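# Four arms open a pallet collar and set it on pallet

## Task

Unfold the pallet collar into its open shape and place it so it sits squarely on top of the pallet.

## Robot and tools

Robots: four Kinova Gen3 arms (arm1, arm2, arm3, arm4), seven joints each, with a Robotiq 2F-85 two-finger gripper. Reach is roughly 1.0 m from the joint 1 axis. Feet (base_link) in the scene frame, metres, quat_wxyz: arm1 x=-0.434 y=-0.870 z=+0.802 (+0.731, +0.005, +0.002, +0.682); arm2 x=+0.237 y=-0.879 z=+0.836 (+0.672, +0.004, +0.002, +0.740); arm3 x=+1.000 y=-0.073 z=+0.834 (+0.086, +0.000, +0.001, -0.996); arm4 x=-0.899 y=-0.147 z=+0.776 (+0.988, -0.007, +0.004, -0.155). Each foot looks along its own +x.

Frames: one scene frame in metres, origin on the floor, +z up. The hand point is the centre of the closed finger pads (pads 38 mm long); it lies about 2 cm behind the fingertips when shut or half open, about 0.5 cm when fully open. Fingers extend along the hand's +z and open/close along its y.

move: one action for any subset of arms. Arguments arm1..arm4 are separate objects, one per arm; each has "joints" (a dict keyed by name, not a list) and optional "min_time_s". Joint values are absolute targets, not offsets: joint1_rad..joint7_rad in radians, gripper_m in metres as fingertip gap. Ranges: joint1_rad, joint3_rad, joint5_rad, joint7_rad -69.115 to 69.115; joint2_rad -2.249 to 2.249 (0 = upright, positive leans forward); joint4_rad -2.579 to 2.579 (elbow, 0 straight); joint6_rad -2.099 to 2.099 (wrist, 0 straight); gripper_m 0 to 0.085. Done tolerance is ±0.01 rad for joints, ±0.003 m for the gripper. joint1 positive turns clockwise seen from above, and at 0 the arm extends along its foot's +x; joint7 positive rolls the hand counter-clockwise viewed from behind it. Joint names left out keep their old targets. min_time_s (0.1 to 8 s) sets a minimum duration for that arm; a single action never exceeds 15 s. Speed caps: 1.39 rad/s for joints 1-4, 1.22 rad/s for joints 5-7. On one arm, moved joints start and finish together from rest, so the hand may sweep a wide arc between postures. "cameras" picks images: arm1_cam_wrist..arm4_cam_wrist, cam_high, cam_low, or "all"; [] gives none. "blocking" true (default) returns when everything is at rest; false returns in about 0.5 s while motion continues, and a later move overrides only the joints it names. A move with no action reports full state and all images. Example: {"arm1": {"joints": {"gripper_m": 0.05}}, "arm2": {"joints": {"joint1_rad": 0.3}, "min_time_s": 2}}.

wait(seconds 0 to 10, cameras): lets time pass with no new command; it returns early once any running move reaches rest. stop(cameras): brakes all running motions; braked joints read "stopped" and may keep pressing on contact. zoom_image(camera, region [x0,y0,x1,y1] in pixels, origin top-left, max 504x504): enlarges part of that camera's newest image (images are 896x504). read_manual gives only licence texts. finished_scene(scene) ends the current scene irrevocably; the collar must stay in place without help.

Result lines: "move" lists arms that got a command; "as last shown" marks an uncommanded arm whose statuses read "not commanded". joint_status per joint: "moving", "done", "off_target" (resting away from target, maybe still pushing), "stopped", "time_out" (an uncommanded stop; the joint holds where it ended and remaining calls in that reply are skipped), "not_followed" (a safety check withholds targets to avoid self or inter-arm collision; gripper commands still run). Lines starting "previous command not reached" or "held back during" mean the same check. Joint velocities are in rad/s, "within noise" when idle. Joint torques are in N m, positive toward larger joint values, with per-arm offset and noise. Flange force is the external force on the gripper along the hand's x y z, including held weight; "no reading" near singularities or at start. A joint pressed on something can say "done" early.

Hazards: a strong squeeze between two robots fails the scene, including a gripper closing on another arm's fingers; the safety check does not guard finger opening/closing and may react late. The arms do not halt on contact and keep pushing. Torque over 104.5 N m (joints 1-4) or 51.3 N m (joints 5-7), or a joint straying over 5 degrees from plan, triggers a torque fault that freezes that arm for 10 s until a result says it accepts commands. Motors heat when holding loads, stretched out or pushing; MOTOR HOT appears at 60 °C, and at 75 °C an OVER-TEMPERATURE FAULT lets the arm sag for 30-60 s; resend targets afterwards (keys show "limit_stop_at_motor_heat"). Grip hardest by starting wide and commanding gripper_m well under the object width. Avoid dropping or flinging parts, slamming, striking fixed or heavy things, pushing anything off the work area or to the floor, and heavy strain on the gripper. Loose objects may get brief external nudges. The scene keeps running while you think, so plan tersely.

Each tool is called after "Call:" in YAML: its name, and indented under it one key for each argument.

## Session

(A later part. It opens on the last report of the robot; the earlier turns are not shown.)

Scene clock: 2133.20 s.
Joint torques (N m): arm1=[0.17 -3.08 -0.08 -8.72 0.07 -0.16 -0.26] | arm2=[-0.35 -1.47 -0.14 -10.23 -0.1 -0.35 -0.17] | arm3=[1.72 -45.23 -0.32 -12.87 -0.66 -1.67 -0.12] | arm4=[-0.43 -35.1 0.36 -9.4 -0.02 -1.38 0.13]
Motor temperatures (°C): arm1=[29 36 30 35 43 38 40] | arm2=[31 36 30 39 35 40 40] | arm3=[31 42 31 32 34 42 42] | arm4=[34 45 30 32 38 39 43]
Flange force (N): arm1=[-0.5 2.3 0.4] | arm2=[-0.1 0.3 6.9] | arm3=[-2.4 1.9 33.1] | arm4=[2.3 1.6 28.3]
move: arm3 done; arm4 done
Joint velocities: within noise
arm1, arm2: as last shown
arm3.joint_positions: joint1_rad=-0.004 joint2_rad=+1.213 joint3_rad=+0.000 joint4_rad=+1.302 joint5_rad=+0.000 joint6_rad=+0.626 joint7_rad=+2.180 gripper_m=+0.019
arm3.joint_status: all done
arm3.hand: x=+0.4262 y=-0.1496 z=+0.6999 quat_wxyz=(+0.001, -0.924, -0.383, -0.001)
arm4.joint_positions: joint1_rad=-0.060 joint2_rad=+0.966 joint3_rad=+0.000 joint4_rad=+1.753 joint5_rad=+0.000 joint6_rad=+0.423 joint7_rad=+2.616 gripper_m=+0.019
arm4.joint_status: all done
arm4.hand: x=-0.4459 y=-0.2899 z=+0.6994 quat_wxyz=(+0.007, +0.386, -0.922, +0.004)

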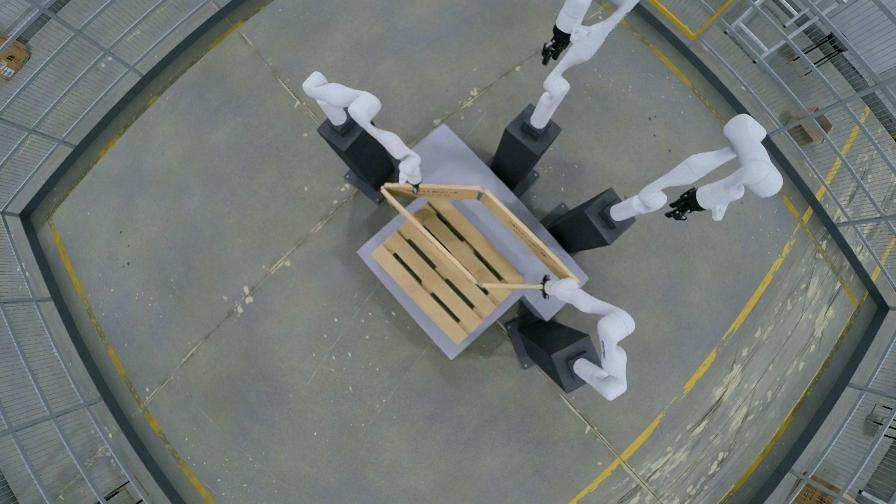

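Call:
move:
  arm3: {"joints":{"joint1_rad":0.2077,"joint2_rad":1.2322,"joint4_rad":1.2439,"joint6_rad":0.6655,"joint7_rad":2.7407},"min_time_s":5}
  arm4: {"joints":{"joint1_rad":-0.3114,"joint2_rad":0.9609,"joint4_rad":1.7571,"joint6_rad":0.4236,"joint7_rad":2.7103},"min_time_s":5}

Call:
move:
  arm3: {"joints":{"joint1_rad":0.3183,"joint2_rad":1.272,"joint4_rad":1.126,"joint6_rad":0.7436,"joint7_rad":3.1131},"min_time_s":4}
  arm4: {"joints":{"joint1_rad":-0.4569,"joint2_rad":0.9784,"joint4_rad":1.6879,"joint6_rad":0.4753,"joint7_rad":2.8248},"min_time_s":4}
  cameras: ["arm3_cam_wrist","arm4_cam_wrist"]

Scene clock: 2147.27 s.
Joint torques (N m): arm1=[0.25 -3.11 0 -8.74 0.15 -0.18 -0.25] | arm2=[-0.36 -1.47 -0.18 -10.27 -0.13 -0.33 -0.19] | arm3=[1.15 -43.52 -0.97 -10.2 -0.64 0.3 0.23] | arm4=[0.41 -32.61 1.18 -5.85 0.26 0.63 0.17]
Motor temperatures (°C): arm1=[29 36 30 35 43 38 40] | arm2=[31 36 30 39 35 40 40] | arm3=[31 42 31 33 34 42 42] | arm4=[34 45 30 32 38 39 43]
Flange force (N): arm1=[-0.1 2.3 0.4] | arm2=[-0.3 0.3 7.0] | arm3=[-4.5 -4.8 33.1] | arm4=[-1.5 -2.2 27.9]
move: arm3 done; arm4 done
TORQUE WARNING: arm3's joint2_rad reached its warning level (56.7 N m). A warning alone does not stop the arm.
Joint velocities: within noise
arm1, arm2: as last shown
arm3.joint_positions: joint1_rad=+0.208 joint2_rad=+1.232 joint3_rad=+0.000 joint4_rad=+1.244 joint5_rad=+0.000 joint6_rad=+0.666 joint7_rad=+2.741 gripper_m=+0.019
arm3.joint_status: all done
arm3.hand: x=+0.4103 y=-0.0270 z=+0.7001 quat_wxyz=(+0.001, -0.843, -0.537, -0.001)
arm4.joint_positions: joint1_rad=-0.311 joint2_rad=+0.961 joint3_rad=+0.000 joint4_rad=+1.757 joint5_rad=+0.000 joint6_rad=+0.424 joint7_rad=+2.710 gripper_m=+0.019
arm4.joint_status: all done
arm4.hand: x=-0.4258 y=-0.1725 z=+0.6994 quat_wxyz=(+0.007, +0.539, -0.842, +0.003)
pictures: none

Scene clock: 2151.57 s.
Joint torques (N m): arm1=[0.22 -3.09 0 -8.71 0.08 -0.22 -0.23] | arm2=[-0.37 -1.47 -0.17 -10.28 -0.11 -0.31 -0.17] | arm3=[1.25 -41.78 -0.6 -7.26 0.05 2.78 0.93] | arm4=[-0.3 -30.86 0.36 -2.27 0.32 3.24 0.4]
Motor temperatures (°C): arm1=[29 36 30 35 43 38 40] | arm2=[31 36 30 39 35 40 40] | arm3=[31 42 31 33 34 42 42] | arm4=[34 45 30 32 38 39 43]
Flange force (N): arm1=[-0.2 2.2 0.2] | arm2=[-0.2 0.3 7.1] | arm3=[-3.5 -13.5 33.0] | arm4=[-2.0 -8.8 27.9]
move: arm3 done; arm4 done
Joint velocities: within noise
arm1, arm2: as last shown
arm3.joint_positions: joint1_rad=+0.318 joint2_rad=+1.272 joint3_rad=+0.000 joint4_rad=+1.126 joint5_rad=+0.000 joint6_rad=+0.744 joint7_rad=+3.113 gripper_m=+0.019
arm3.joint_status: all done
arm3.hand: x=+0.3953 y=+0.0413 z=+0.7002 quat_wxyz=(+0.001, -0.766, -0.643, -0.001)
arm4.joint_positions: joint1_rad=-0.457 joint2_rad=+0.978 joint3_rad=+0.000 joint4_rad=+1.688 joint5_rad=+0.000 joint6_rad=+0.475 joint7_rad=+2.825 gripper_m=+0.019
arm4.joint_status: all done
arm4.hand: x=-0.4086 y=-0.1008 z=+0.6993 quat_wxyz=(+0.008, +0.644, -0.765, +0.002)

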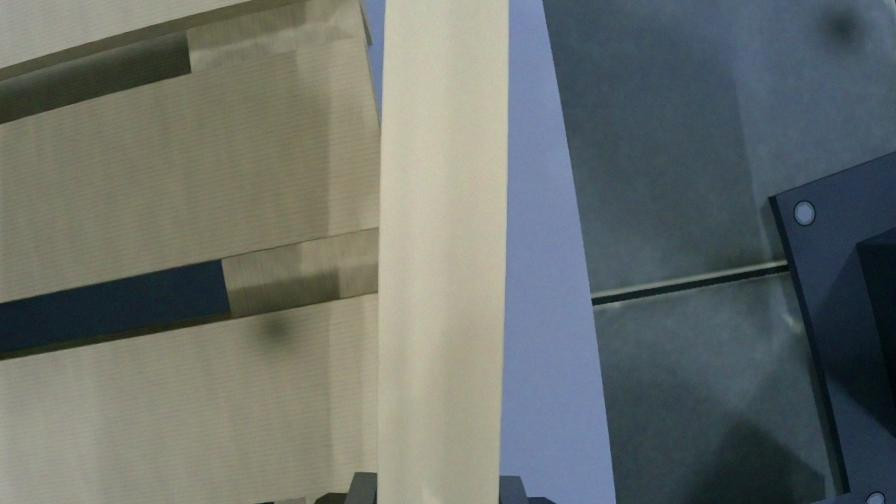

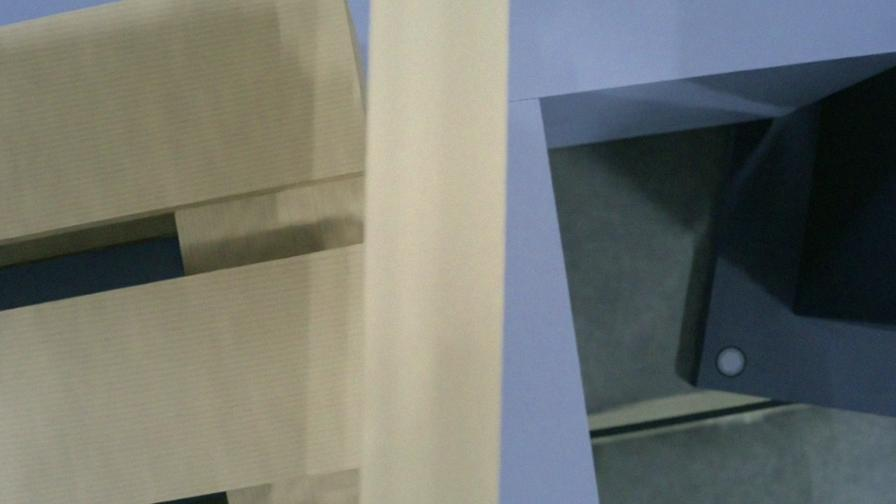

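Call:
move:
  arm3: {"joints":{"joint1_rad":0.3911,"joint2_rad":1.3194,"joint4_rad":0.992,"joint6_rad":0.8302,"joint7_rad":3.3727},"min_time_s":4}
  arm4: {"joints":{"joint1_rad":-0.5505,"joint2_rad":1.0026,"joint4_rad":1.6033,"joint6_rad":0.5357,"joint7_rad":2.9145},"min_time_s":4}
  cameras: ["arm3_cam_wrist","arm4_cam_wrist","cam_high","cam_low"]

Call:
zoom_image:
  camera: "cam_high"
  region: [340, 100, 620, 380]

Scene clock: 2181.23 s.
Joint torques (N m): arm1=[0.18 -3.11 0 -8.71 0.09 -0.21 -0.25] | arm2=[-0.35 -1.48 -0.15 -10.24 -0.12 -0.31 -0.15] | arm3=[0.62 -47.76 -1.18 -12.94 -0.57 0.17 0.5] | arm4=[0.91 -34.06 1.36 -7.25 -0.11 1.12 -0.19]
Motor temperatures (°C): arm1=[29 36 30 35 43 38 40] | arm2=[31 35 30 39 35 40 40] | arm3=[31 42 31 33 34 42 42] | arm4=[34 44 30 32 38 39 43]
Flange force (N): arm1=[-0.2 2.3 0.2] | arm2=[-0.1 0.4 7.0] | arm3=[0.3 -8.1 34.8] | arm4=[-1.1 -1.2 26.7]
move: arm3 done; arm4 done
Joint velocities: within noise
arm1.joint_positions: joint1_rad=-0.266 joint2_rad=-0.322 joint3_rad=+0.000 joint4_rad=+1.467 joint5_rad=+0.000 joint6_rad=+1.972 joint7_rad=+0.000 gripper_m=+0.040
arm1.joint_status: not commanded
arm1.hand: x=-0.4366 y=-0.7102 z=+1.3056 quat_wxyz=(+0.006, +0.098, -0.995, -0.016)
arm2.joint_positions: joint1_rad=+0.169 joint2_rad=-0.405 joint3_rad=+0.000 joint4_rad=+1.485 joint5_rad=+0.000 joint6_rad=+2.000 joint7_rad=+0.000 gripper_m=+0.050
arm2.joint_status: not commanded
arm2.hand: x=+0.2749 y=-0.7520 z=+1.3454 quat_wxyz=(+0.003, -0.036, -0.999, -0.032)
arm3.joint_positions: joint1_rad=+0.391 joint2_rad=+1.319 joint3_rad=+0.000 joint4_rad=+0.992 joint5_rad=+0.000 joint6_rad=+0.830 joint7_rad=+3.373 gripper_m=+0.019
arm3.joint_status: all done
arm3.hand: x=+0.3812 y=+0.0903 z=+0.7004 quat_wxyz=(+0.001, -0.703, -0.711, -0.001)
arm4.joint_positions: joint1_rad=-0.550 joint2_rad=+1.003 joint3_rad=+0.000 joint4_rad=+1.603 joint5_rad=+0.000 joint6_rad=+0.536 joint7_rad=+2.914 gripper_m=+0.019
arm4.joint_status: all done
arm4.hand: x=-0.3935 y=-0.0499 z=+0.6992 quat_wxyz=(+0.008, +0.711, -0.703, +0.001)

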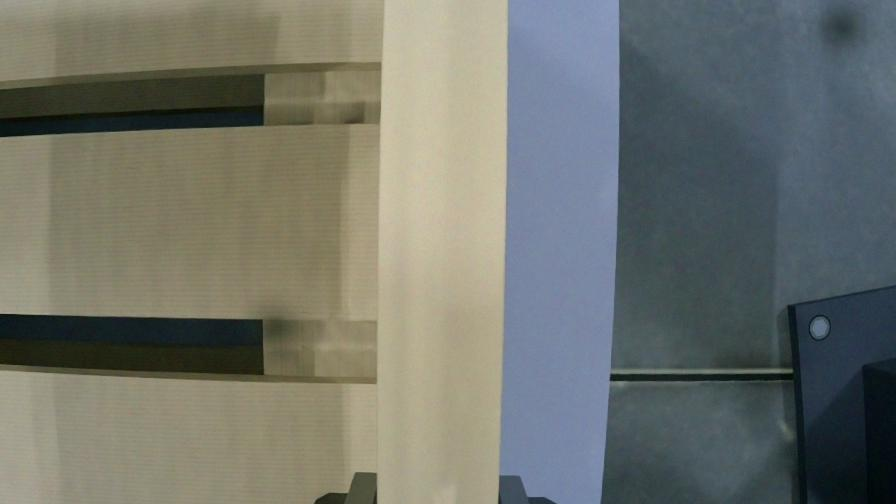

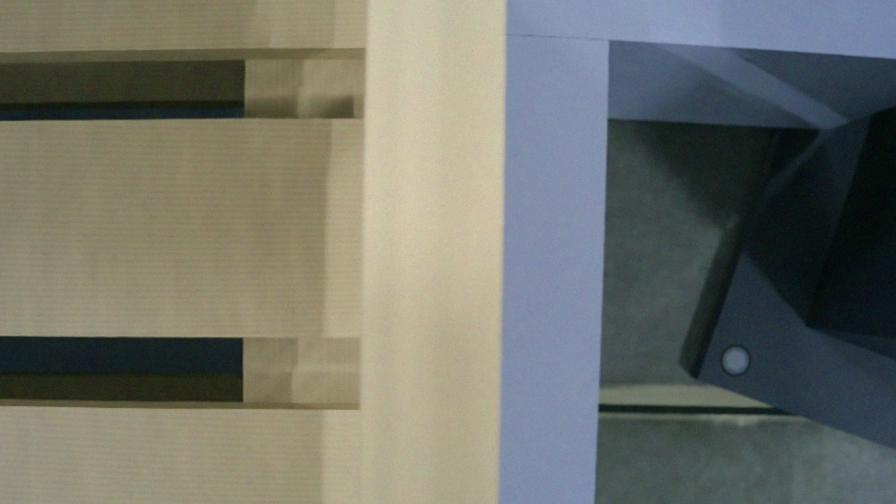

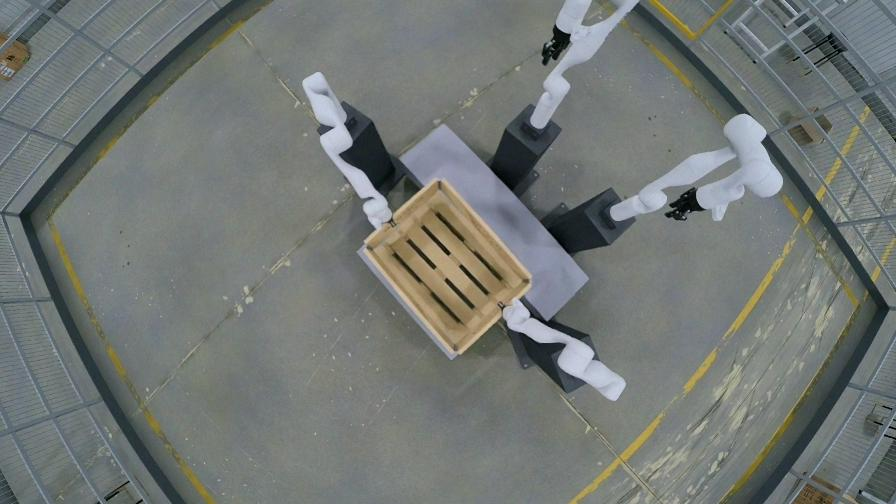

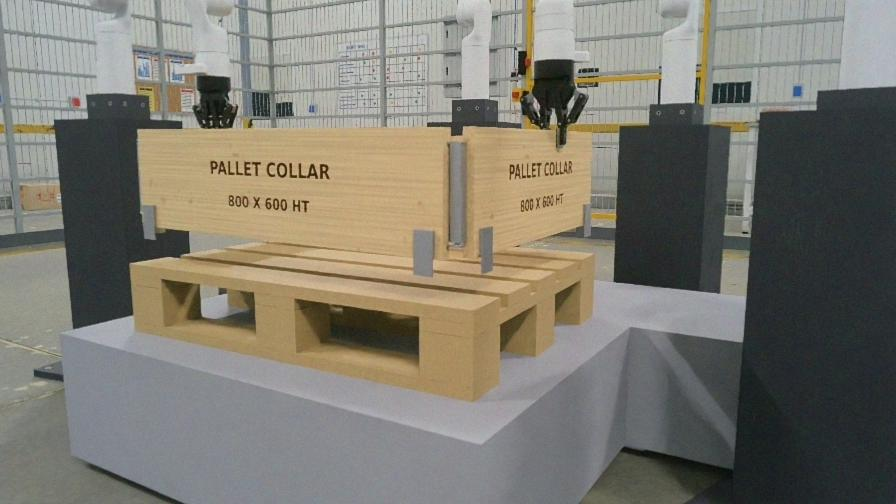

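Scaled by 1.800 from the camera's image (finer frame: 1280x720).

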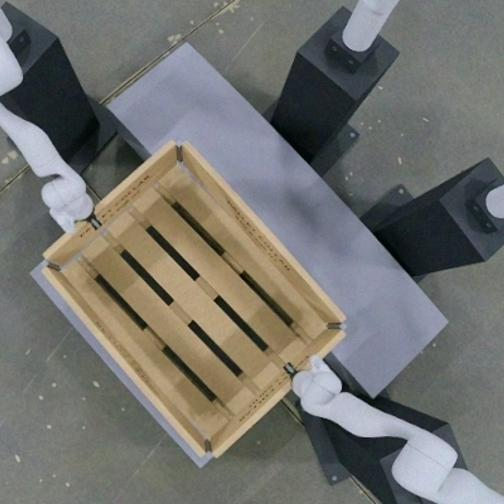

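Call:
zoom_image:
  camera: "cam_low"
  region: [380, 120, 620, 400]

Call:
zoom_image:
  camera: "cam_low"
  region: [110, 110, 300, 360]

Scaled by 1.800 from the camera's image (finer frame: 1280x720).

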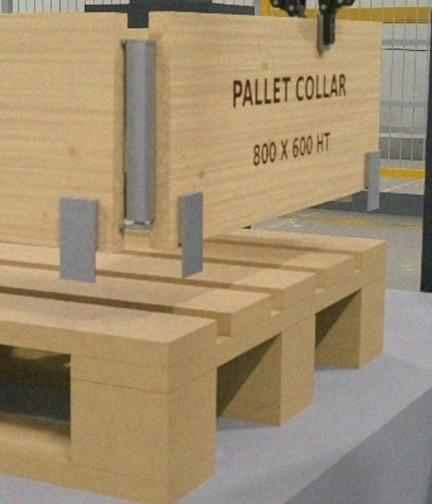

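Scaled by 2.016 from the camera's image (finer frame: 1280x720).

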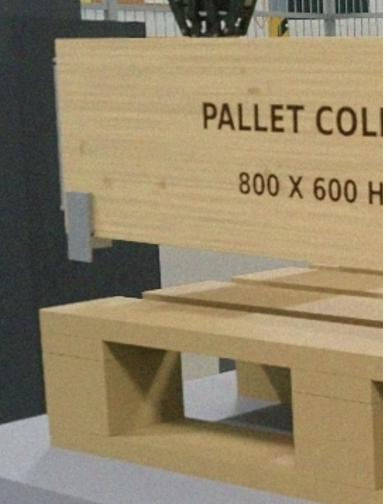

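Call:
move:
  arm1: {"joints":{"joint1_rad":-0.0255,"joint2_rad":-0.32,"joint4_rad":2.5,"joint5_rad":0.0311,"joint6_rad":-1.9,"joint7_rad":-1.5425}}
  arm2: {"joints":{"joint1_rad":0.6381,"joint2_rad":-0.4,"joint4_rad":2.4,"joint5_rad":0.4004,"joint6_rad":-1.8,"joint7_rad":-1.3167}}
  arm3: {"joints":{"joint2_rad":1.3832,"joint4_rad":0.9554,"joint6_rad":0.803},"min_time_s":2}
  arm4: {"joints":{"joint2_rad":1.0686,"joint4_rad":1.5887,"joint6_rad":0.4843},"min_time_s":2}

Call:
move:
  arm1: {"joints":{"joint2_rad":1.4}}
  arm2: {"joints":{"joint2_rad":1.4}}

Call:
move:
  arm1: {"joints":{"joint2_rad":1.6906,"joint4_rad":2.1508,"joint6_rad":-1.4849}}
  arm2: {"joints":{"joint2_rad":1.678,"joint4_rad":1.9368,"joint6_rad":-1.21}}
  cameras: ["arm1_cam_wrist","arm2_cam_wrist","cam_low"]

Scene clock: 2463.33 s.
Joint torques (N m): arm1=[0.22 -3.04 0.03 -8.58 0.05 -0.87 -0.26] | arm2=[-0.38 -2.05 0.28 -10.74 -1.1 -0.72 -0.18] | arm3=[0.92 -46.59 -0.91 -11.33 -0.34 0.92 0.66] | arm4=[0.44 -33.82 1.14 -5.32 -0.02 1.7 -0.08]
Motor temperatures (°C): arm1=[29 34 30 36 43 38 40] | arm2=[30 32 30 39 35 40 40] | arm3=[31 44 31 33 34 42 42] | arm4=[33 43 30 32 38 38 43]
Flange force (N): arm1=[-4.3 -2.5 -2.5] | arm2=[-1.8 -3.7 -6.8] | arm3=[0.1 -10.2 34.8] | arm4=[-0.8 -3.7 27.3]
move: arm1 done; arm2 done; arm3 done; arm4 done
Joint velocities: within noise
arm1.joint_positions: joint1_rad=-0.026 joint2_rad=-0.320 joint3_rad=+0.000 joint4_rad=+2.500 joint5_rad=+0.031 joint6_rad=-1.900 joint7_rad=-1.543 gripper_m=+0.040
arm1.joint_status: all done
arm1.hand: x=-0.4017 y=-0.6639 z=+1.6064 quat_wxyz=(+0.681, -0.091, -0.102, -0.720)
arm2.joint_positions: joint1_rad=+0.638 joint2_rad=-0.400 joint3_rad=+0.000 joint4_rad=+2.400 joint5_rad=+0.400 joint6_rad=-1.800 joint7_rad=-1.317 gripper_m=+0.050
arm2.joint_status: all done
arm2.hand: x=+0.2529 y=-0.6842 z=+1.6617 quat_wxyz=(+0.429, +0.031, -0.206, -0.879)
arm3.joint_positions: joint1_rad=+0.391 joint2_rad=+1.383 joint3_rad=+0.000 joint4_rad=+0.955 joint5_rad=+0.000 joint6_rad=+0.803 joint7_rad=+3.373 gripper_m=+0.019
arm3.joint_status: all done
arm3.hand: x=+0.3812 y=+0.0904 z=+0.6680 quat_wxyz=(+0.001, -0.703, -0.711, -0.001)
arm4.joint_positions: joint1_rad=-0.551 joint2_rad=+1.069 joint3_rad=+0.000 joint4_rad=+1.589 joint5_rad=+0.000 joint6_rad=+0.484 joint7_rad=+2.914 gripper_m=+0.019
arm4.joint_status: all done
arm4.hand: x=-0.3937 y=-0.0502 z=+0.6675 quat_wxyz=(+0.008, +0.711, -0.703, +0.001)
pictures: none

Scene clock: 2466.33 s.
Joint torques (N m): arm1=[0.14 -18.18 0.51 3.26 0.24 -2.8 -0.21] | arm2=[-0.41 -17.71 -0.58 1.1 0.65 -2.76 -0.19] | arm3=[0.9 -46.6 -0.89 -11.34 -0.35 0.91 0.64] | arm4=[0.51 -33.79 1.15 -5.38 -0.04 1.66 -0.01]
Motor temperatures (°C): arm1=[29 34 30 36 43 38 40] | arm2=[30 32 30 39 35 40 40] | arm3=[31 44 31 33 34 42 42] | arm4=[33 43 30 32 38 38 43]
Flange force (N): arm1=[-6.0 -2.1 -2.4] | arm2=[-1.1 -2.6 -6.1] | arm3=[0.2 -10.1 34.8] | arm4=[-1.0 -3.5 27.1]
move: arm1 done; arm2 done
Joint velocities: within noise
arm1.joint_positions: joint1_rad=-0.026 joint2_rad=+1.400 joint3_rad=+0.000 joint4_rad=+2.500 joint5_rad=+0.031 joint6_rad=-1.900 joint7_rad=-1.543 gripper_m=+0.040
arm1.joint_status: all done
arm1.hand: x=-0.3978 y=-0.3895 z=+0.8032 quat_wxyz=(+0.384, -0.598, -0.590, -0.384)
arm2.joint_positions: joint1_rad=+0.638 joint2_rad=+1.400 joint3_rad=+0.000 joint4_rad=+2.400 joint5_rad=+0.400 joint6_rad=-1.800 joint7_rad=-1.317 gripper_m=+0.050
arm2.joint_status: all done
arm2.hand: x=+0.4073 y=-0.4141 z=+0.8289 quat_wxyz=(+0.377, -0.622, -0.545, -0.418)
arm3, arm4: as last shown
pictures: none

Scene clock: 2468.00 s.
Joint torques (N m): arm1=[0.09 -18.25 0.5 3.43 0.2 -2.29 -0.26] | arm2=[-0.44 -18.46 -0.57 0.41 0.46 -2.13 -0.2] | arm3=[0.9 -46.6 -0.89 -11.32 -0.36 0.92 0.64] | arm4=[0.48 -33.76 1.1 -5.33 -0.02 1.66 -0.05]
Motor temperatures (°C): arm1=[29 34 30 36 43 38 40] | arm2=[30 32 30 39 35 40 40] | arm3=[31 44 31 33 34 42 42] | arm4=[33 43 30 32 38 38 43]
Flange force (N): arm1=[-4.7 -1.5 0.3] | arm2=[-0.9 -2.4 -5.4] | arm3=[0.2 -10.2 34.8] | arm4=[-0.9 -3.7 27.1]
move: arm1 done; arm2 done
Joint velocities: within noise
arm1.joint_positions: joint1_rad=-0.026 joint2_rad=+1.691 joint3_rad=+0.000 joint4_rad=+2.151 joint5_rad=+0.031 joint6_rad=-1.485 joint7_rad=-1.543 gripper_m=+0.040
arm1.joint_status: all done
arm1.hand: x=-0.4024 y=-0.4343 z=+0.5782 quat_wxyz=(+0.276, -0.654, -0.651, -0.269)
arm2.joint_positions: joint1_rad=+0.638 joint2_rad=+1.678 joint3_rad=+0.000 joint4_rad=+1.937 joint5_rad=+0.400 joint6_rad=-1.210 joint7_rad=-1.317 gripper_m=+0.050
arm2.joint_status: all done
arm2.hand: x=+0.3975 y=-0.4353 z=+0.5761 quat_wxyz=(+0.274, -0.654, -0.652, -0.269)
arm3, arm4: as last shown

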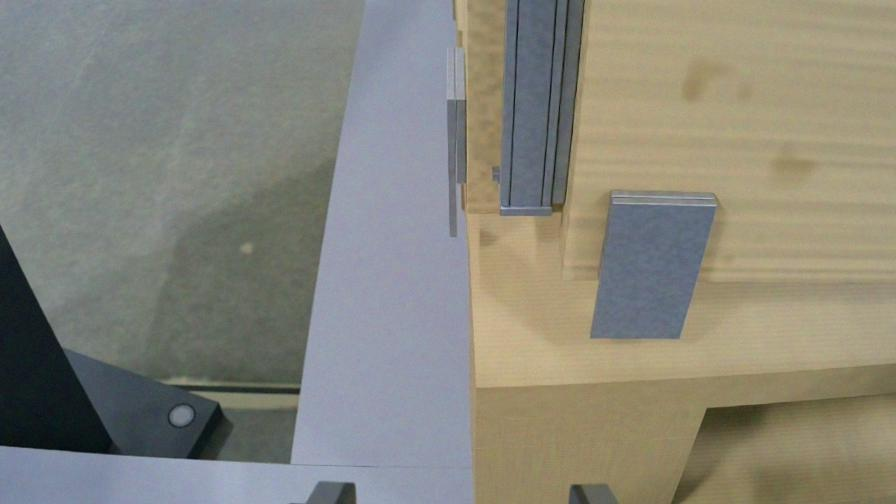

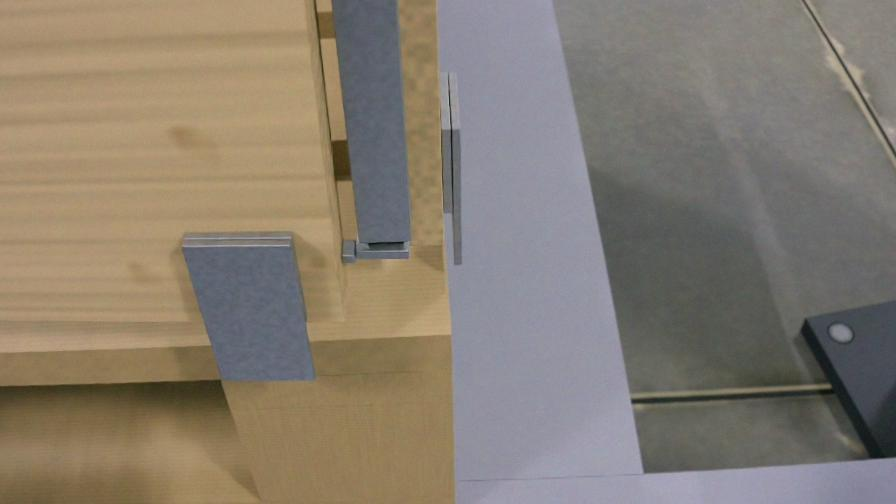

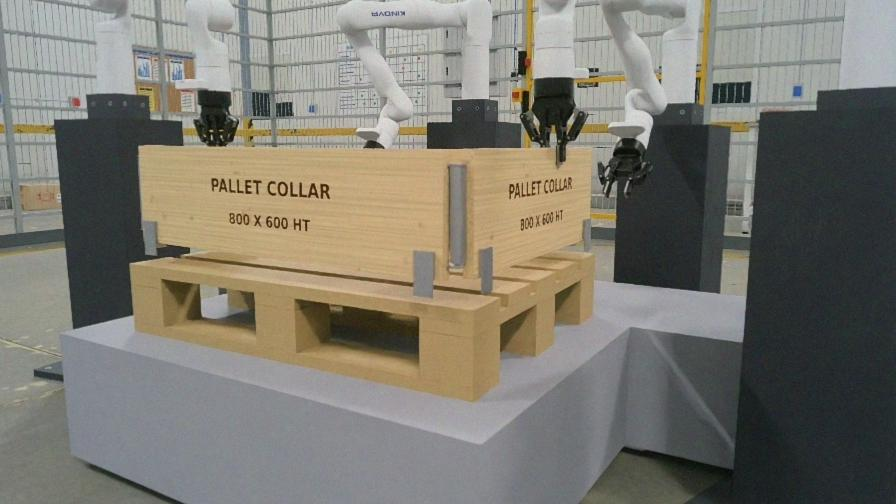

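Call:
move:
  arm3: {"joints":{"joint1_rad":0.4332,"joint2_rad":1.4106,"joint4_rad":0.8792,"joint6_rad":0.8518,"joint7_rad":3.4287},"min_time_s":3}
  arm4: {"joints":{"joint1_rad":-0.5262,"joint2_rad":1.0651,"joint4_rad":1.6006,"joint6_rad":0.4759,"joint7_rad":2.9527},"min_time_s":3}
  cameras: ["arm1_cam_wrist","arm2_cam_wrist"]

Scene clock: 2561.13 s.
Joint torques (N m): arm1=[0.15 -18.2 0.45 3.46 0.24 -2.27 -0.27] | arm2=[-0.46 -18.51 -0.59 0.47 0.47 -2.13 -0.18] | arm3=[0.94 -48.45 -0.94 -13.28 -0.66 0.11 0.23] | arm4=[1.37 -35.05 2.09 -7.3 -0.11 0.54 -0.41]
Motor temperatures (°C): arm1=[29 35 30 35 43 38 40] | arm2=[30 33 30 39 35 40 40] | arm3=[31 43 31 33 34 42 42] | arm4=[33 42 30 32 37 38 43]
Flange force (N): arm1=[-4.6 -1.6 0.3] | arm2=[-1.1 -2.3 -5.2] | arm3=[0.8 -8.2 34.8] | arm4=[-1.3 -0.1 27.3]
move: arm3 done; arm4 done
Joint velocities: within noise
arm1, arm2: as last shown
arm3.joint_positions: joint1_rad=+0.433 joint2_rad=+1.411 joint3_rad=+0.000 joint4_rad=+0.879 joint5_rad=+0.000 joint6_rad=+0.852 joint7_rad=+3.429 gripper_m=+0.019
arm3.joint_status: all done
arm3.hand: x=+0.3767 y=+0.1195 z=+0.6680 quat_wxyz=(+0.000, -0.698, -0.716, -0.001)
arm4.joint_positions: joint1_rad=-0.526 joint2_rad=+1.065 joint3_rad=+0.000 joint4_rad=+1.601 joint5_rad=+0.000 joint6_rad=+0.476 joint7_rad=+2.953 gripper_m=+0.019
arm4.joint_status: all done
arm4.hand: x=-0.3945 y=-0.0632 z=+0.6677 quat_wxyz=(+0.008, +0.716, -0.698, +0.001)

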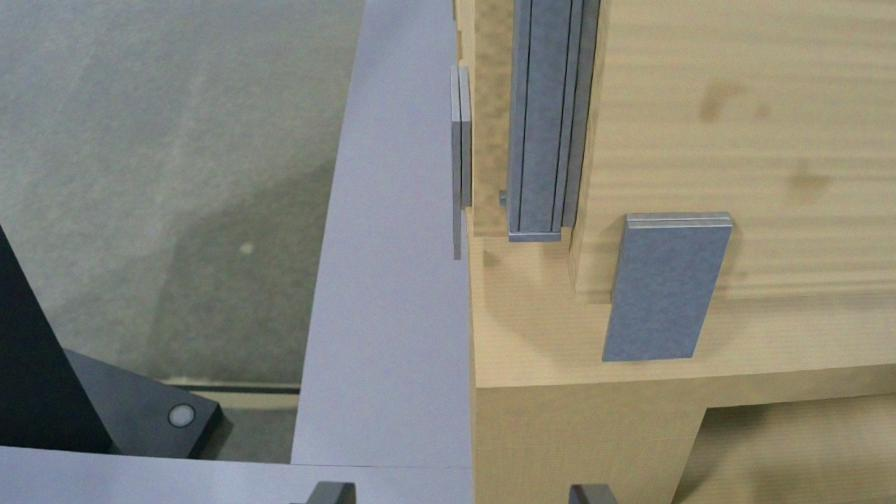

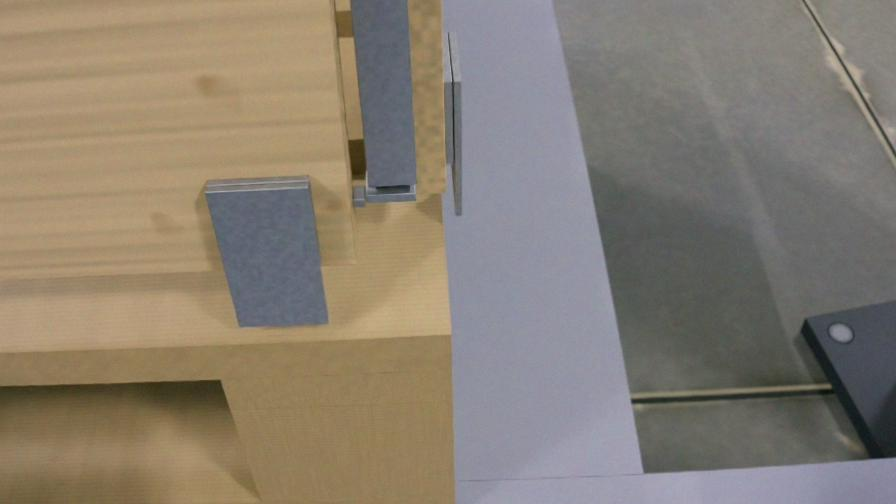

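Call:
move:
  arm3: {"joints":{"joint2_rad":1.4353,"joint4_rad":0.862,"joint6_rad":0.8443},"min_time_s":2}
  arm4: {"joints":{"joint2_rad":1.0905,"joint4_rad":1.5935,"joint6_rad":0.4576},"min_time_s":2}
  cameras: ["arm1_cam_wrist","arm2_cam_wrist"]

Call:
zoom_image:
  camera: "arm1_cam_wrist"
  region: [420, 180, 740, 420]

Call:
zoom_image:
  camera: "arm2_cam_wrist"
  region: [200, 150, 500, 390]

Scene clock: 2594.30 s.
Joint torques (N m): arm1=[0.13 -18.26 0.46 3.42 0.21 -2.23 -0.27] | arm2=[-0.49 -18.49 -0.61 0.4 0.46 -2.16 -0.15] | arm3=[-1.38 -43.29 -1.41 -11.24 -0.2 -0.04 0.41] | arm4=[1.08 -34.5 1.32 -6.51 -0.35 0.71 -0.17]
Motor temperatures (°C): arm1=[29 35 30 35 43 38 40] | arm2=[30 33 30 39 35 40 40] | arm3=[31 43 31 33 34 42 42] | arm4=[33 44 30 32 37 38 43]
Flange force (N): arm1=[-4.8 -1.5 0.1] | arm2=[-0.9 -2.2 -5.4] | arm3=[4.3 -8.5 27.0] | arm4=[-1.3 -0.9 26.5]
move: arm3 done; arm4 done
Joint velocities: within noise
arm1, arm2: as last shown
arm3.joint_positions: joint1_rad=+0.433 joint2_rad=+1.435 joint3_rad=+0.000 joint4_rad=+0.862 joint5_rad=+0.000 joint6_rad=+0.844 joint7_rad=+3.429 gripper_m=+0.019
arm3.joint_status: all done
arm3.hand: x=+0.3767 y=+0.1195 z=+0.6559 quat_wxyz=(+0.001, -0.698, -0.716, -0.001)
arm4.joint_positions: joint1_rad=-0.526 joint2_rad=+1.091 joint3_rad=+0.000 joint4_rad=+1.594 joint5_rad=+0.000 joint6_rad=+0.458 joint7_rad=+2.953 gripper_m=+0.019
arm4.joint_status: all done
arm4.hand: x=-0.3947 y=-0.0634 z=+0.6557 quat_wxyz=(+0.008, +0.716, -0.698, +0.001)

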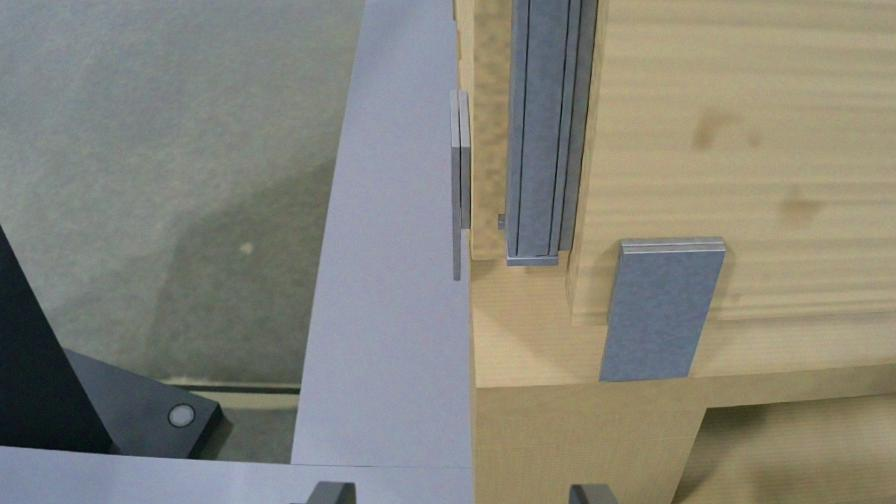

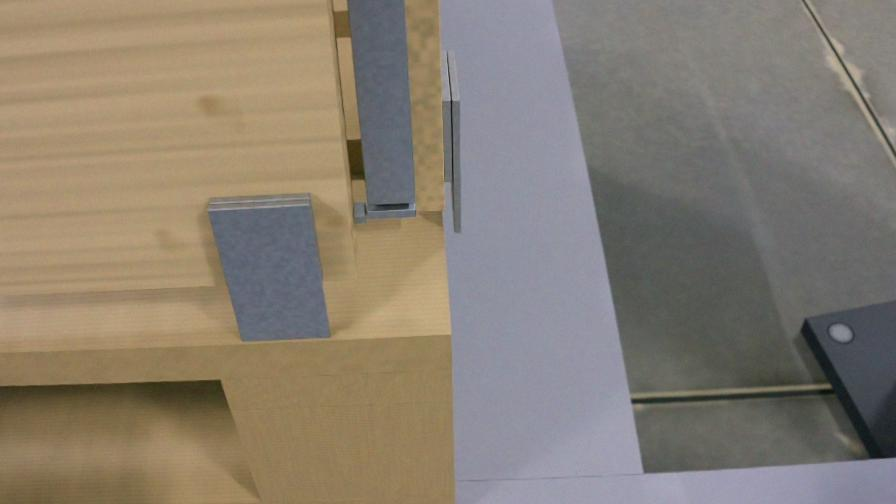

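Scaled by 1.575 from the camera's image (finer frame: 1280x720).

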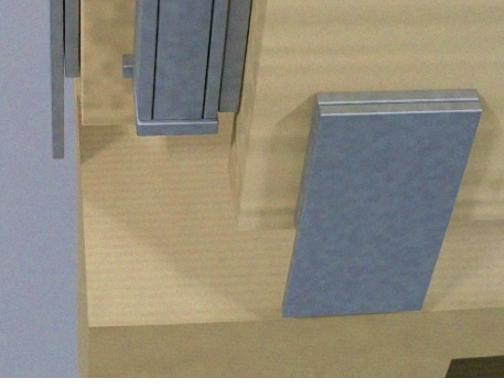

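Scaled by 1.680 from the camera's image (finer frame: 1280x720).

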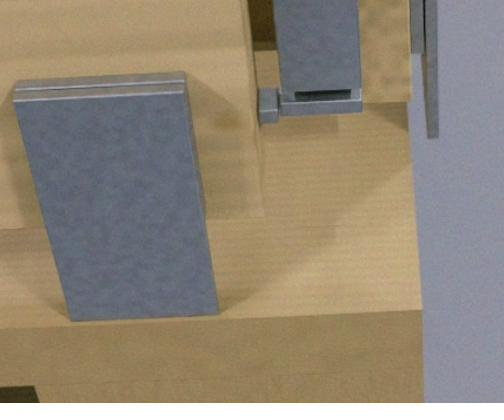

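Call:
move:
  arm3: {"joints":{"joint1_rad":0.4211,"joint2_rad":1.405,"joint4_rad":0.8948,"joint6_rad":0.8418,"joint7_rad":3.4167},"min_time_s":3}
  arm4: {"joints":{"joint1_rad":-0.5112,"joint2_rad":1.0637,"joint4_rad":1.6055,"joint6_rad":0.4724,"joint7_rad":2.9678},"min_time_s":3}

Call:
move:
  arm3: {"joints":{"joint2_rad":1.4507,"joint4_rad":0.8618,"joint6_rad":0.8291},"min_time_s":3}
  arm4: {"joints":{"joint2_rad":1.1105,"joint4_rad":1.591,"joint6_rad":0.4401},"min_time_s":3}
  cameras: ["arm1_cam_wrist","arm2_cam_wrist","cam_low"]

Scene clock: 2641.60 s.
Joint torques (N m): arm1=[0.02 -18.21 0.49 3.46 0.19 -2.27 -0.21] | arm2=[-0.42 -18.47 -0.54 0.41 0.44 -2.14 -0.19] | arm3=[0.79 -47.76 -0.99 -12.79 -0.56 0.36 0.35] | arm4=[1.12 -35.13 1.85 -7.11 -0.06 0.49 -0.27]
Motor temperatures (°C): arm1=[29 35 30 35 43 38 40] | arm2=[30 33 30 38 35 40 40] | arm3=[31 43 31 33 34 42 42] | arm4=[33 43 30 32 37 38 43]
Flange force (N): arm1=[-4.6 -1.3 0.3] | arm2=[-0.9 -2.4 -5.3] | arm3=[0.7 -8.2 34.3] | arm4=[-1.2 -1.0 27.6]
move: arm3 done; arm4 done
Joint velocities: within noise
arm1, arm2: as last shown
arm3.joint_positions: joint1_rad=+0.421 joint2_rad=+1.405 joint3_rad=+0.000 joint4_rad=+0.895 joint5_rad=+0.000 joint6_rad=+0.842 joint7_rad=+3.417 gripper_m=+0.019
arm3.joint_status: all done
arm3.hand: x=+0.3768 y=+0.1113 z=+0.6679 quat_wxyz=(+0.001, -0.698, -0.716, -0.001)
arm4.joint_positions: joint1_rad=-0.511 joint2_rad=+1.064 joint3_rad=+0.000 joint4_rad=+1.605 joint5_rad=+0.000 joint6_rad=+0.472 joint7_rad=+2.968 gripper_m=+0.019
arm4.joint_status: all done
arm4.hand: x=-0.3945 y=-0.0711 z=+0.6678 quat_wxyz=(+0.008, +0.716, -0.698, +0.001)
pictures: none

Scene clock: 2644.90 s.
Joint torques (N m): arm1=[0.12 -18.24 0.46 3.48 0.26 -2.27 -0.25] | arm2=[-0.47 -18.47 -0.57 0.43 0.47 -2.15 -0.2] | arm3=[1.05 -47.51 -0.73 -12.13 -0.44 0.63 0.42] | arm4=[0.87 -34.61 1.56 -5.8 -0.07 1.05 -0.2]
Motor temperatures (°C): arm1=[29 35 30 35 43 38 40] | arm2=[30 33 30 38 35 40 40] | arm3=[31 43 31 33 34 42 42] | arm4=[33 43 30 32 37 38 43]
Flange force (N): arm1=[-4.7 -1.6 0.4] | arm2=[-0.9 -2.3 -5.3] | arm3=[0.7 -9.8 35.0] | arm4=[-1.0 -1.8 27.6]
move: arm3 done; arm4 done
Joint velocities: within noise
arm1, arm2: as last shown
arm3.joint_positions: joint1_rad=+0.421 joint2_rad=+1.451 joint3_rad=+0.000 joint4_rad=+0.862 joint5_rad=+0.000 joint6_rad=+0.829 joint7_rad=+3.417 gripper_m=+0.019
arm3.joint_status: all done
arm3.hand: x=+0.3767 y=+0.1114 z=+0.6459 quat_wxyz=(+0.000, -0.698, -0.716, -0.001)
arm4.joint_positions: joint1_rad=-0.511 joint2_rad=+1.110 joint3_rad=+0.000 joint4_rad=+1.591 joint5_rad=+0.000 joint6_rad=+0.440 joint7_rad=+2.968 gripper_m=+0.019
arm4.joint_status: all done
arm4.hand: x=-0.3947 y=-0.0713 z=+0.6459 quat_wxyz=(+0.008, +0.716, -0.698, +0.001)

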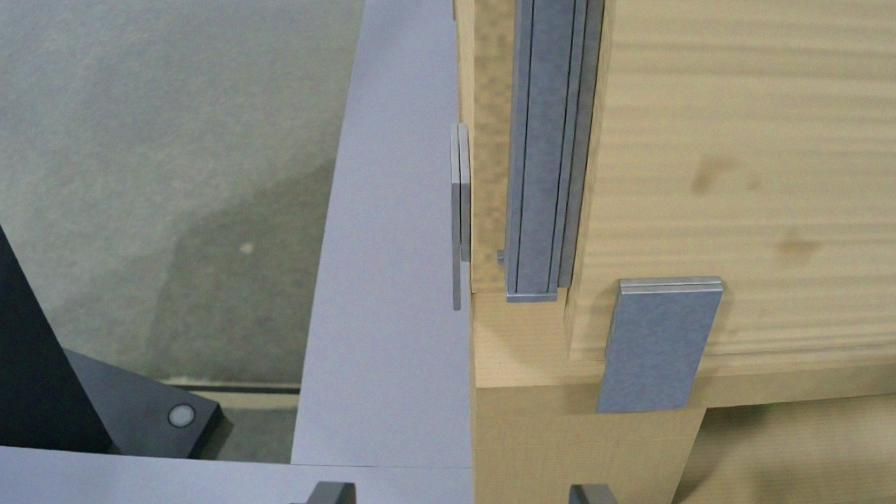

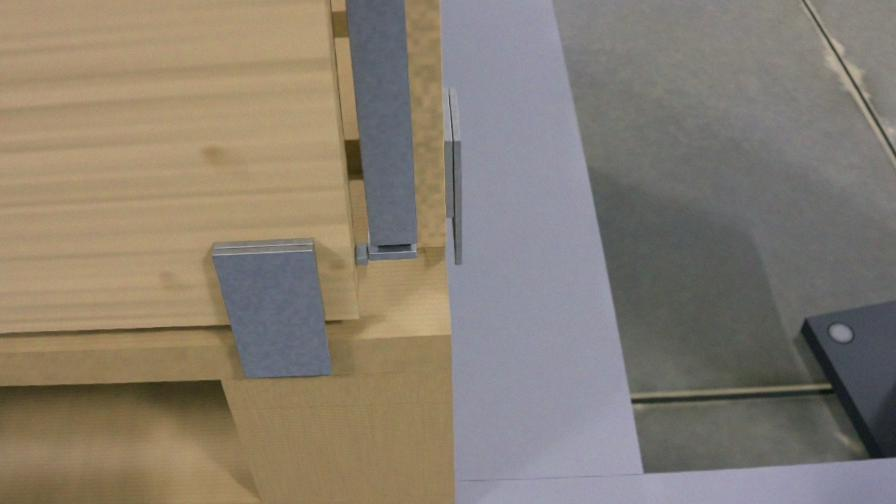

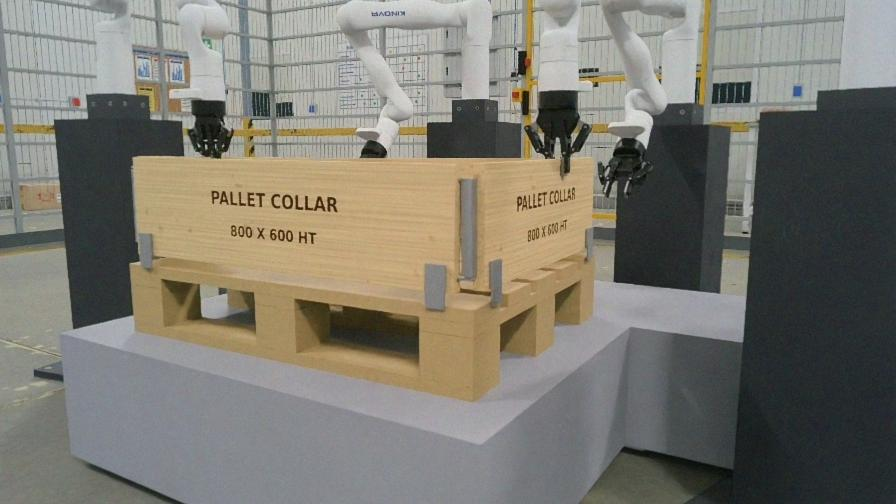

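Call:
move:
  arm3: {"joints":{"joint2_rad":1.4634,"joint4_rad":0.8519,"joint6_rad":0.8263},"min_time_s":1.5}
  arm4: {"joints":{"joint2_rad":1.1236,"joint4_rad":1.5864,"joint6_rad":0.4316},"min_time_s":1.5}

Call:
move:
  arm3: {"joints":{"joint2_rad":1.4762,"joint4_rad":0.8417,"joint6_rad":0.8237},"min_time_s":1.5}
  arm4: {"joints":{"joint2_rad":1.1367,"joint4_rad":1.5815,"joint6_rad":0.4234},"min_time_s":1.5}
  cameras: ["arm1_cam_wrist","arm2_cam_wrist"]

Scene clock: 2662.70 s.
Joint torques (N m): arm1=[0.07 -18.22 0.43 3.47 0.2 -2.25 -0.24] | arm2=[-0.44 -18.48 -0.58 0.4 0.48 -2.14 -0.18] | arm3=[1.06 -47.57 -0.77 -12.13 -0.44 0.63 0.42] | arm4=[0.87 -34.65 1.7 -5.59 -0.05 1.09 -0.2]
Motor temperatures (°C): arm1=[29 35 30 35 43 38 40] | arm2=[30 33 30 38 35 40 40] | arm3=[31 43 31 33 34 42 42] | arm4=[33 43 30 32 37 38 43]
Flange force (N): arm1=[-4.7 -1.3 0.3] | arm2=[-0.9 -2.4 -5.4] | arm3=[0.7 -9.7 35.1] | arm4=[-0.9 -2.0 27.7]
move: arm3 done; arm4 done
Joint velocities: within noise
arm1, arm2: as last shown
arm3.joint_positions: joint1_rad=+0.421 joint2_rad=+1.463 joint3_rad=+0.000 joint4_rad=+0.852 joint5_rad=+0.000 joint6_rad=+0.826 joint7_rad=+3.417 gripper_m=+0.019
arm3.joint_status: all done
arm3.hand: x=+0.3767 y=+0.1114 z=+0.6400 quat_wxyz=(+0.001, -0.698, -0.716, -0.001)
arm4.joint_positions: joint1_rad=-0.511 joint2_rad=+1.124 joint3_rad=+0.000 joint4_rad=+1.586 joint5_rad=+0.000 joint6_rad=+0.432 joint7_rad=+2.968 gripper_m=+0.019
arm4.joint_status: all done
arm4.hand: x=-0.3948 y=-0.0714 z=+0.6398 quat_wxyz=(+0.008, +0.716, -0.698, +0.001)
pictures: none

Scene clock: 2664.50 s.
Joint torques (N m): arm1=[0.12 -18.19 0.49 3.51 0.22 -2.26 -0.19] | arm2=[-0.48 -18.48 -0.66 0.39 0.49 -2.14 -0.16] | arm3=[0.02 -45.91 -1.25 -11.62 -0.52 0.42 0.39] | arm4=[0.84 -34.37 1.4 -5.47 -0.12 1.08 -0.12]
Motor temperatures (°C): arm1=[29 35 30 35 43 38 40] | arm2=[30 33 30 38 35 40 40] | arm3=[31 43 31 33 34 42 42] | arm4=[33 43 30 32 37 38 43]
Flange force (N): arm1=[-4.6 -1.5 0.4] | arm2=[-1.0 -2.3 -5.5] | arm3=[2.3 -9.5 32.3] | arm4=[-1.0 -1.7 27.0]
move: arm3 done; arm4 done
Joint velocities: within noise
arm1, arm2: as last shown
arm3.joint_positions: joint1_rad=+0.421 joint2_rad=+1.476 joint3_rad=+0.000 joint4_rad=+0.842 joint5_rad=+0.000 joint6_rad=+0.824 joint7_rad=+3.417 gripper_m=+0.019
arm3.joint_status: all done
arm3.hand: x=+0.3767 y=+0.1114 z=+0.6340 quat_wxyz=(+0.001, -0.698, -0.716, -0.001)
arm4.joint_positions: joint1_rad=-0.511 joint2_rad=+1.137 joint3_rad=+0.000 joint4_rad=+1.582 joint5_rad=+0.000 joint6_rad=+0.423 joint7_rad=+2.968 gripper_m=+0.019
arm4.joint_status: all done
arm4.hand: x=-0.3948 y=-0.0715 z=+0.6338 quat_wxyz=(+0.008, +0.716, -0.698, +0.001)

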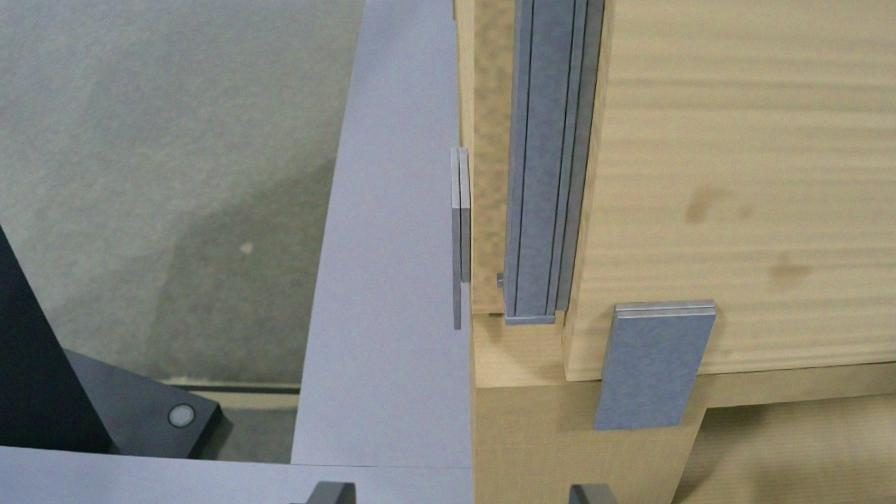

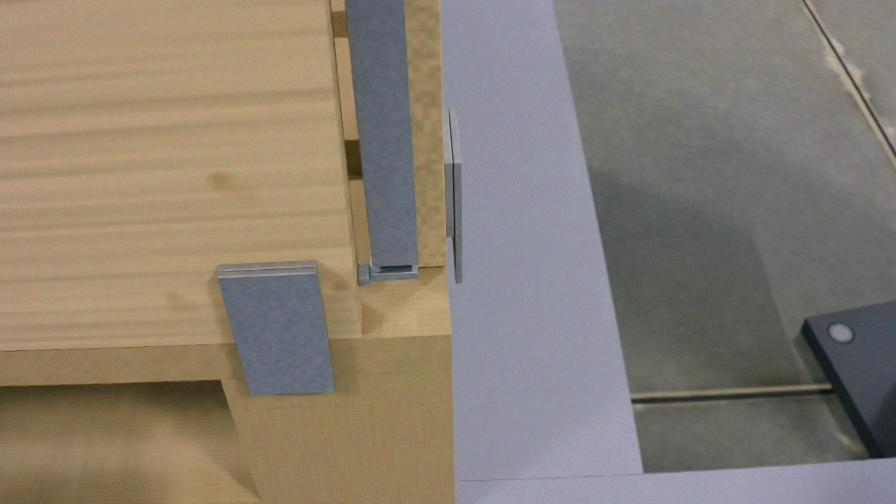

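Call:
move:
  arm3: {"joints":{"joint2_rad":1.4847,"joint4_rad":0.8349,"joint6_rad":0.822},"min_time_s":1.5}
  arm4: {"joints":{"joint2_rad":1.1454,"joint4_rad":1.5782,"joint6_rad":0.4179},"min_time_s":1.5}
  cameras: ["arm1_cam_wrist","arm2_cam_wrist","cam_low"]

Call:
zoom_image:
  camera: "cam_low"
  region: [380, 160, 620, 340]

Scene clock: 2672.23 s.
Joint torques (N m): arm1=[0.14 -18.2 0.39 3.43 0.23 -2.27 -0.24] | arm2=[-0.47 -18.52 -0.6 0.43 0.44 -2.14 -0.17] | arm3=[-1.98 -40.69 -1.73 -9.67 -0.24 0.45 0.45] | arm4=[1.91 -33.77 2.46 -4.92 0.19 1.16 -0.07]
Motor temperatures (°C): arm1=[29 35 30 35 43 38 40] | arm2=[30 33 30 38 35 40 40] | arm3=[31 43 31 33 34 42 42] | arm4=[33 43 30 32 37 38 43]
Flange force (N): arm1=[-4.5 -1.4 0.2] | arm2=[-1.1 -2.2 -5.3] | arm3=[5.4 -9.2 24.5] | arm4=[-3.3 -2.2 26.2]
move: arm3 done; arm4 done
Joint velocities: within noise
arm1, arm2: as last shown
arm3.joint_positions: joint1_rad=+0.421 joint2_rad=+1.485 joint3_rad=+0.000 joint4_rad=+0.835 joint5_rad=+0.000 joint6_rad=+0.822 joint7_rad=+3.417 gripper_m=+0.019
arm3.joint_status: all done
arm3.hand: x=+0.3768 y=+0.1114 z=+0.6301 quat_wxyz=(+0.001, -0.698, -0.716, -0.001)
arm4.joint_positions: joint1_rad=-0.511 joint2_rad=+1.145 joint3_rad=+0.000 joint4_rad=+1.578 joint5_rad=+0.000 joint6_rad=+0.418 joint7_rad=+2.968 gripper_m=+0.019
arm4.joint_status: all done
arm4.hand: x=-0.3949 y=-0.0715 z=+0.6297 quat_wxyz=(+0.008, +0.716, -0.698, +0.001)

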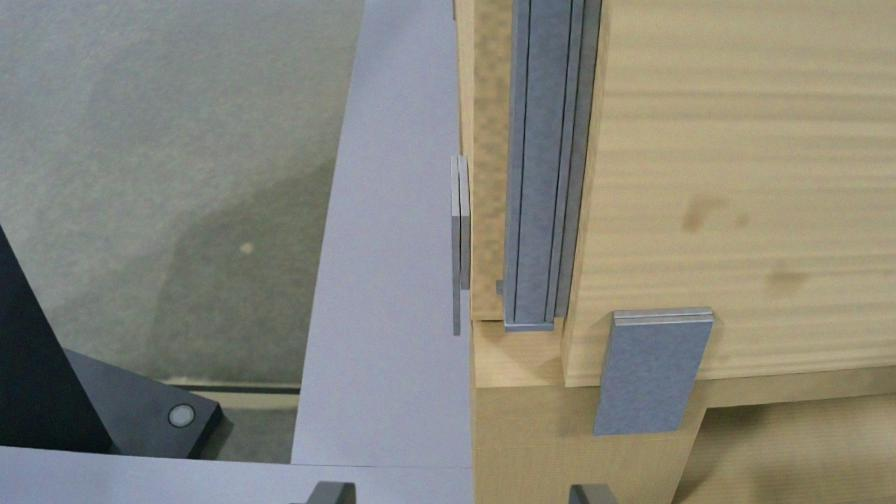

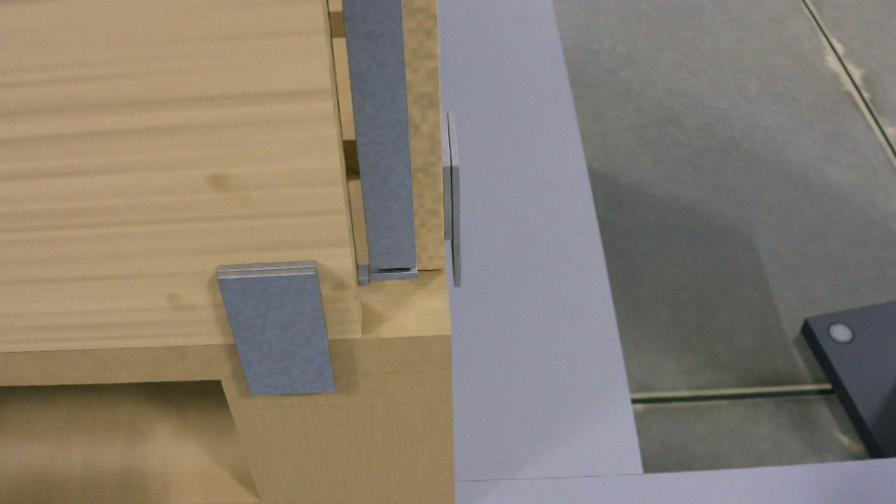

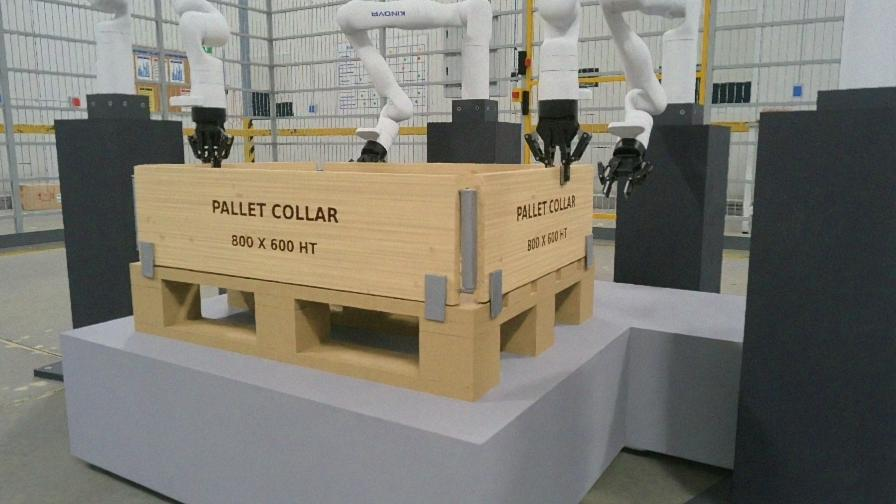

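Scaled by 2.100 from the camera's image (finer frame: 1280x720).

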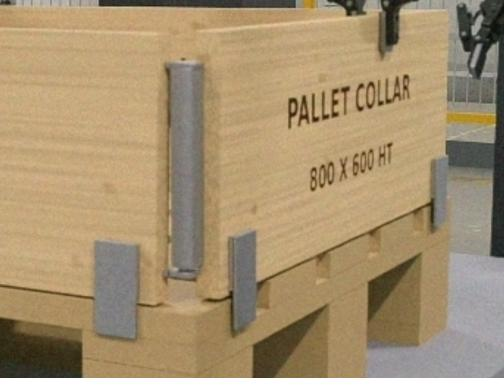

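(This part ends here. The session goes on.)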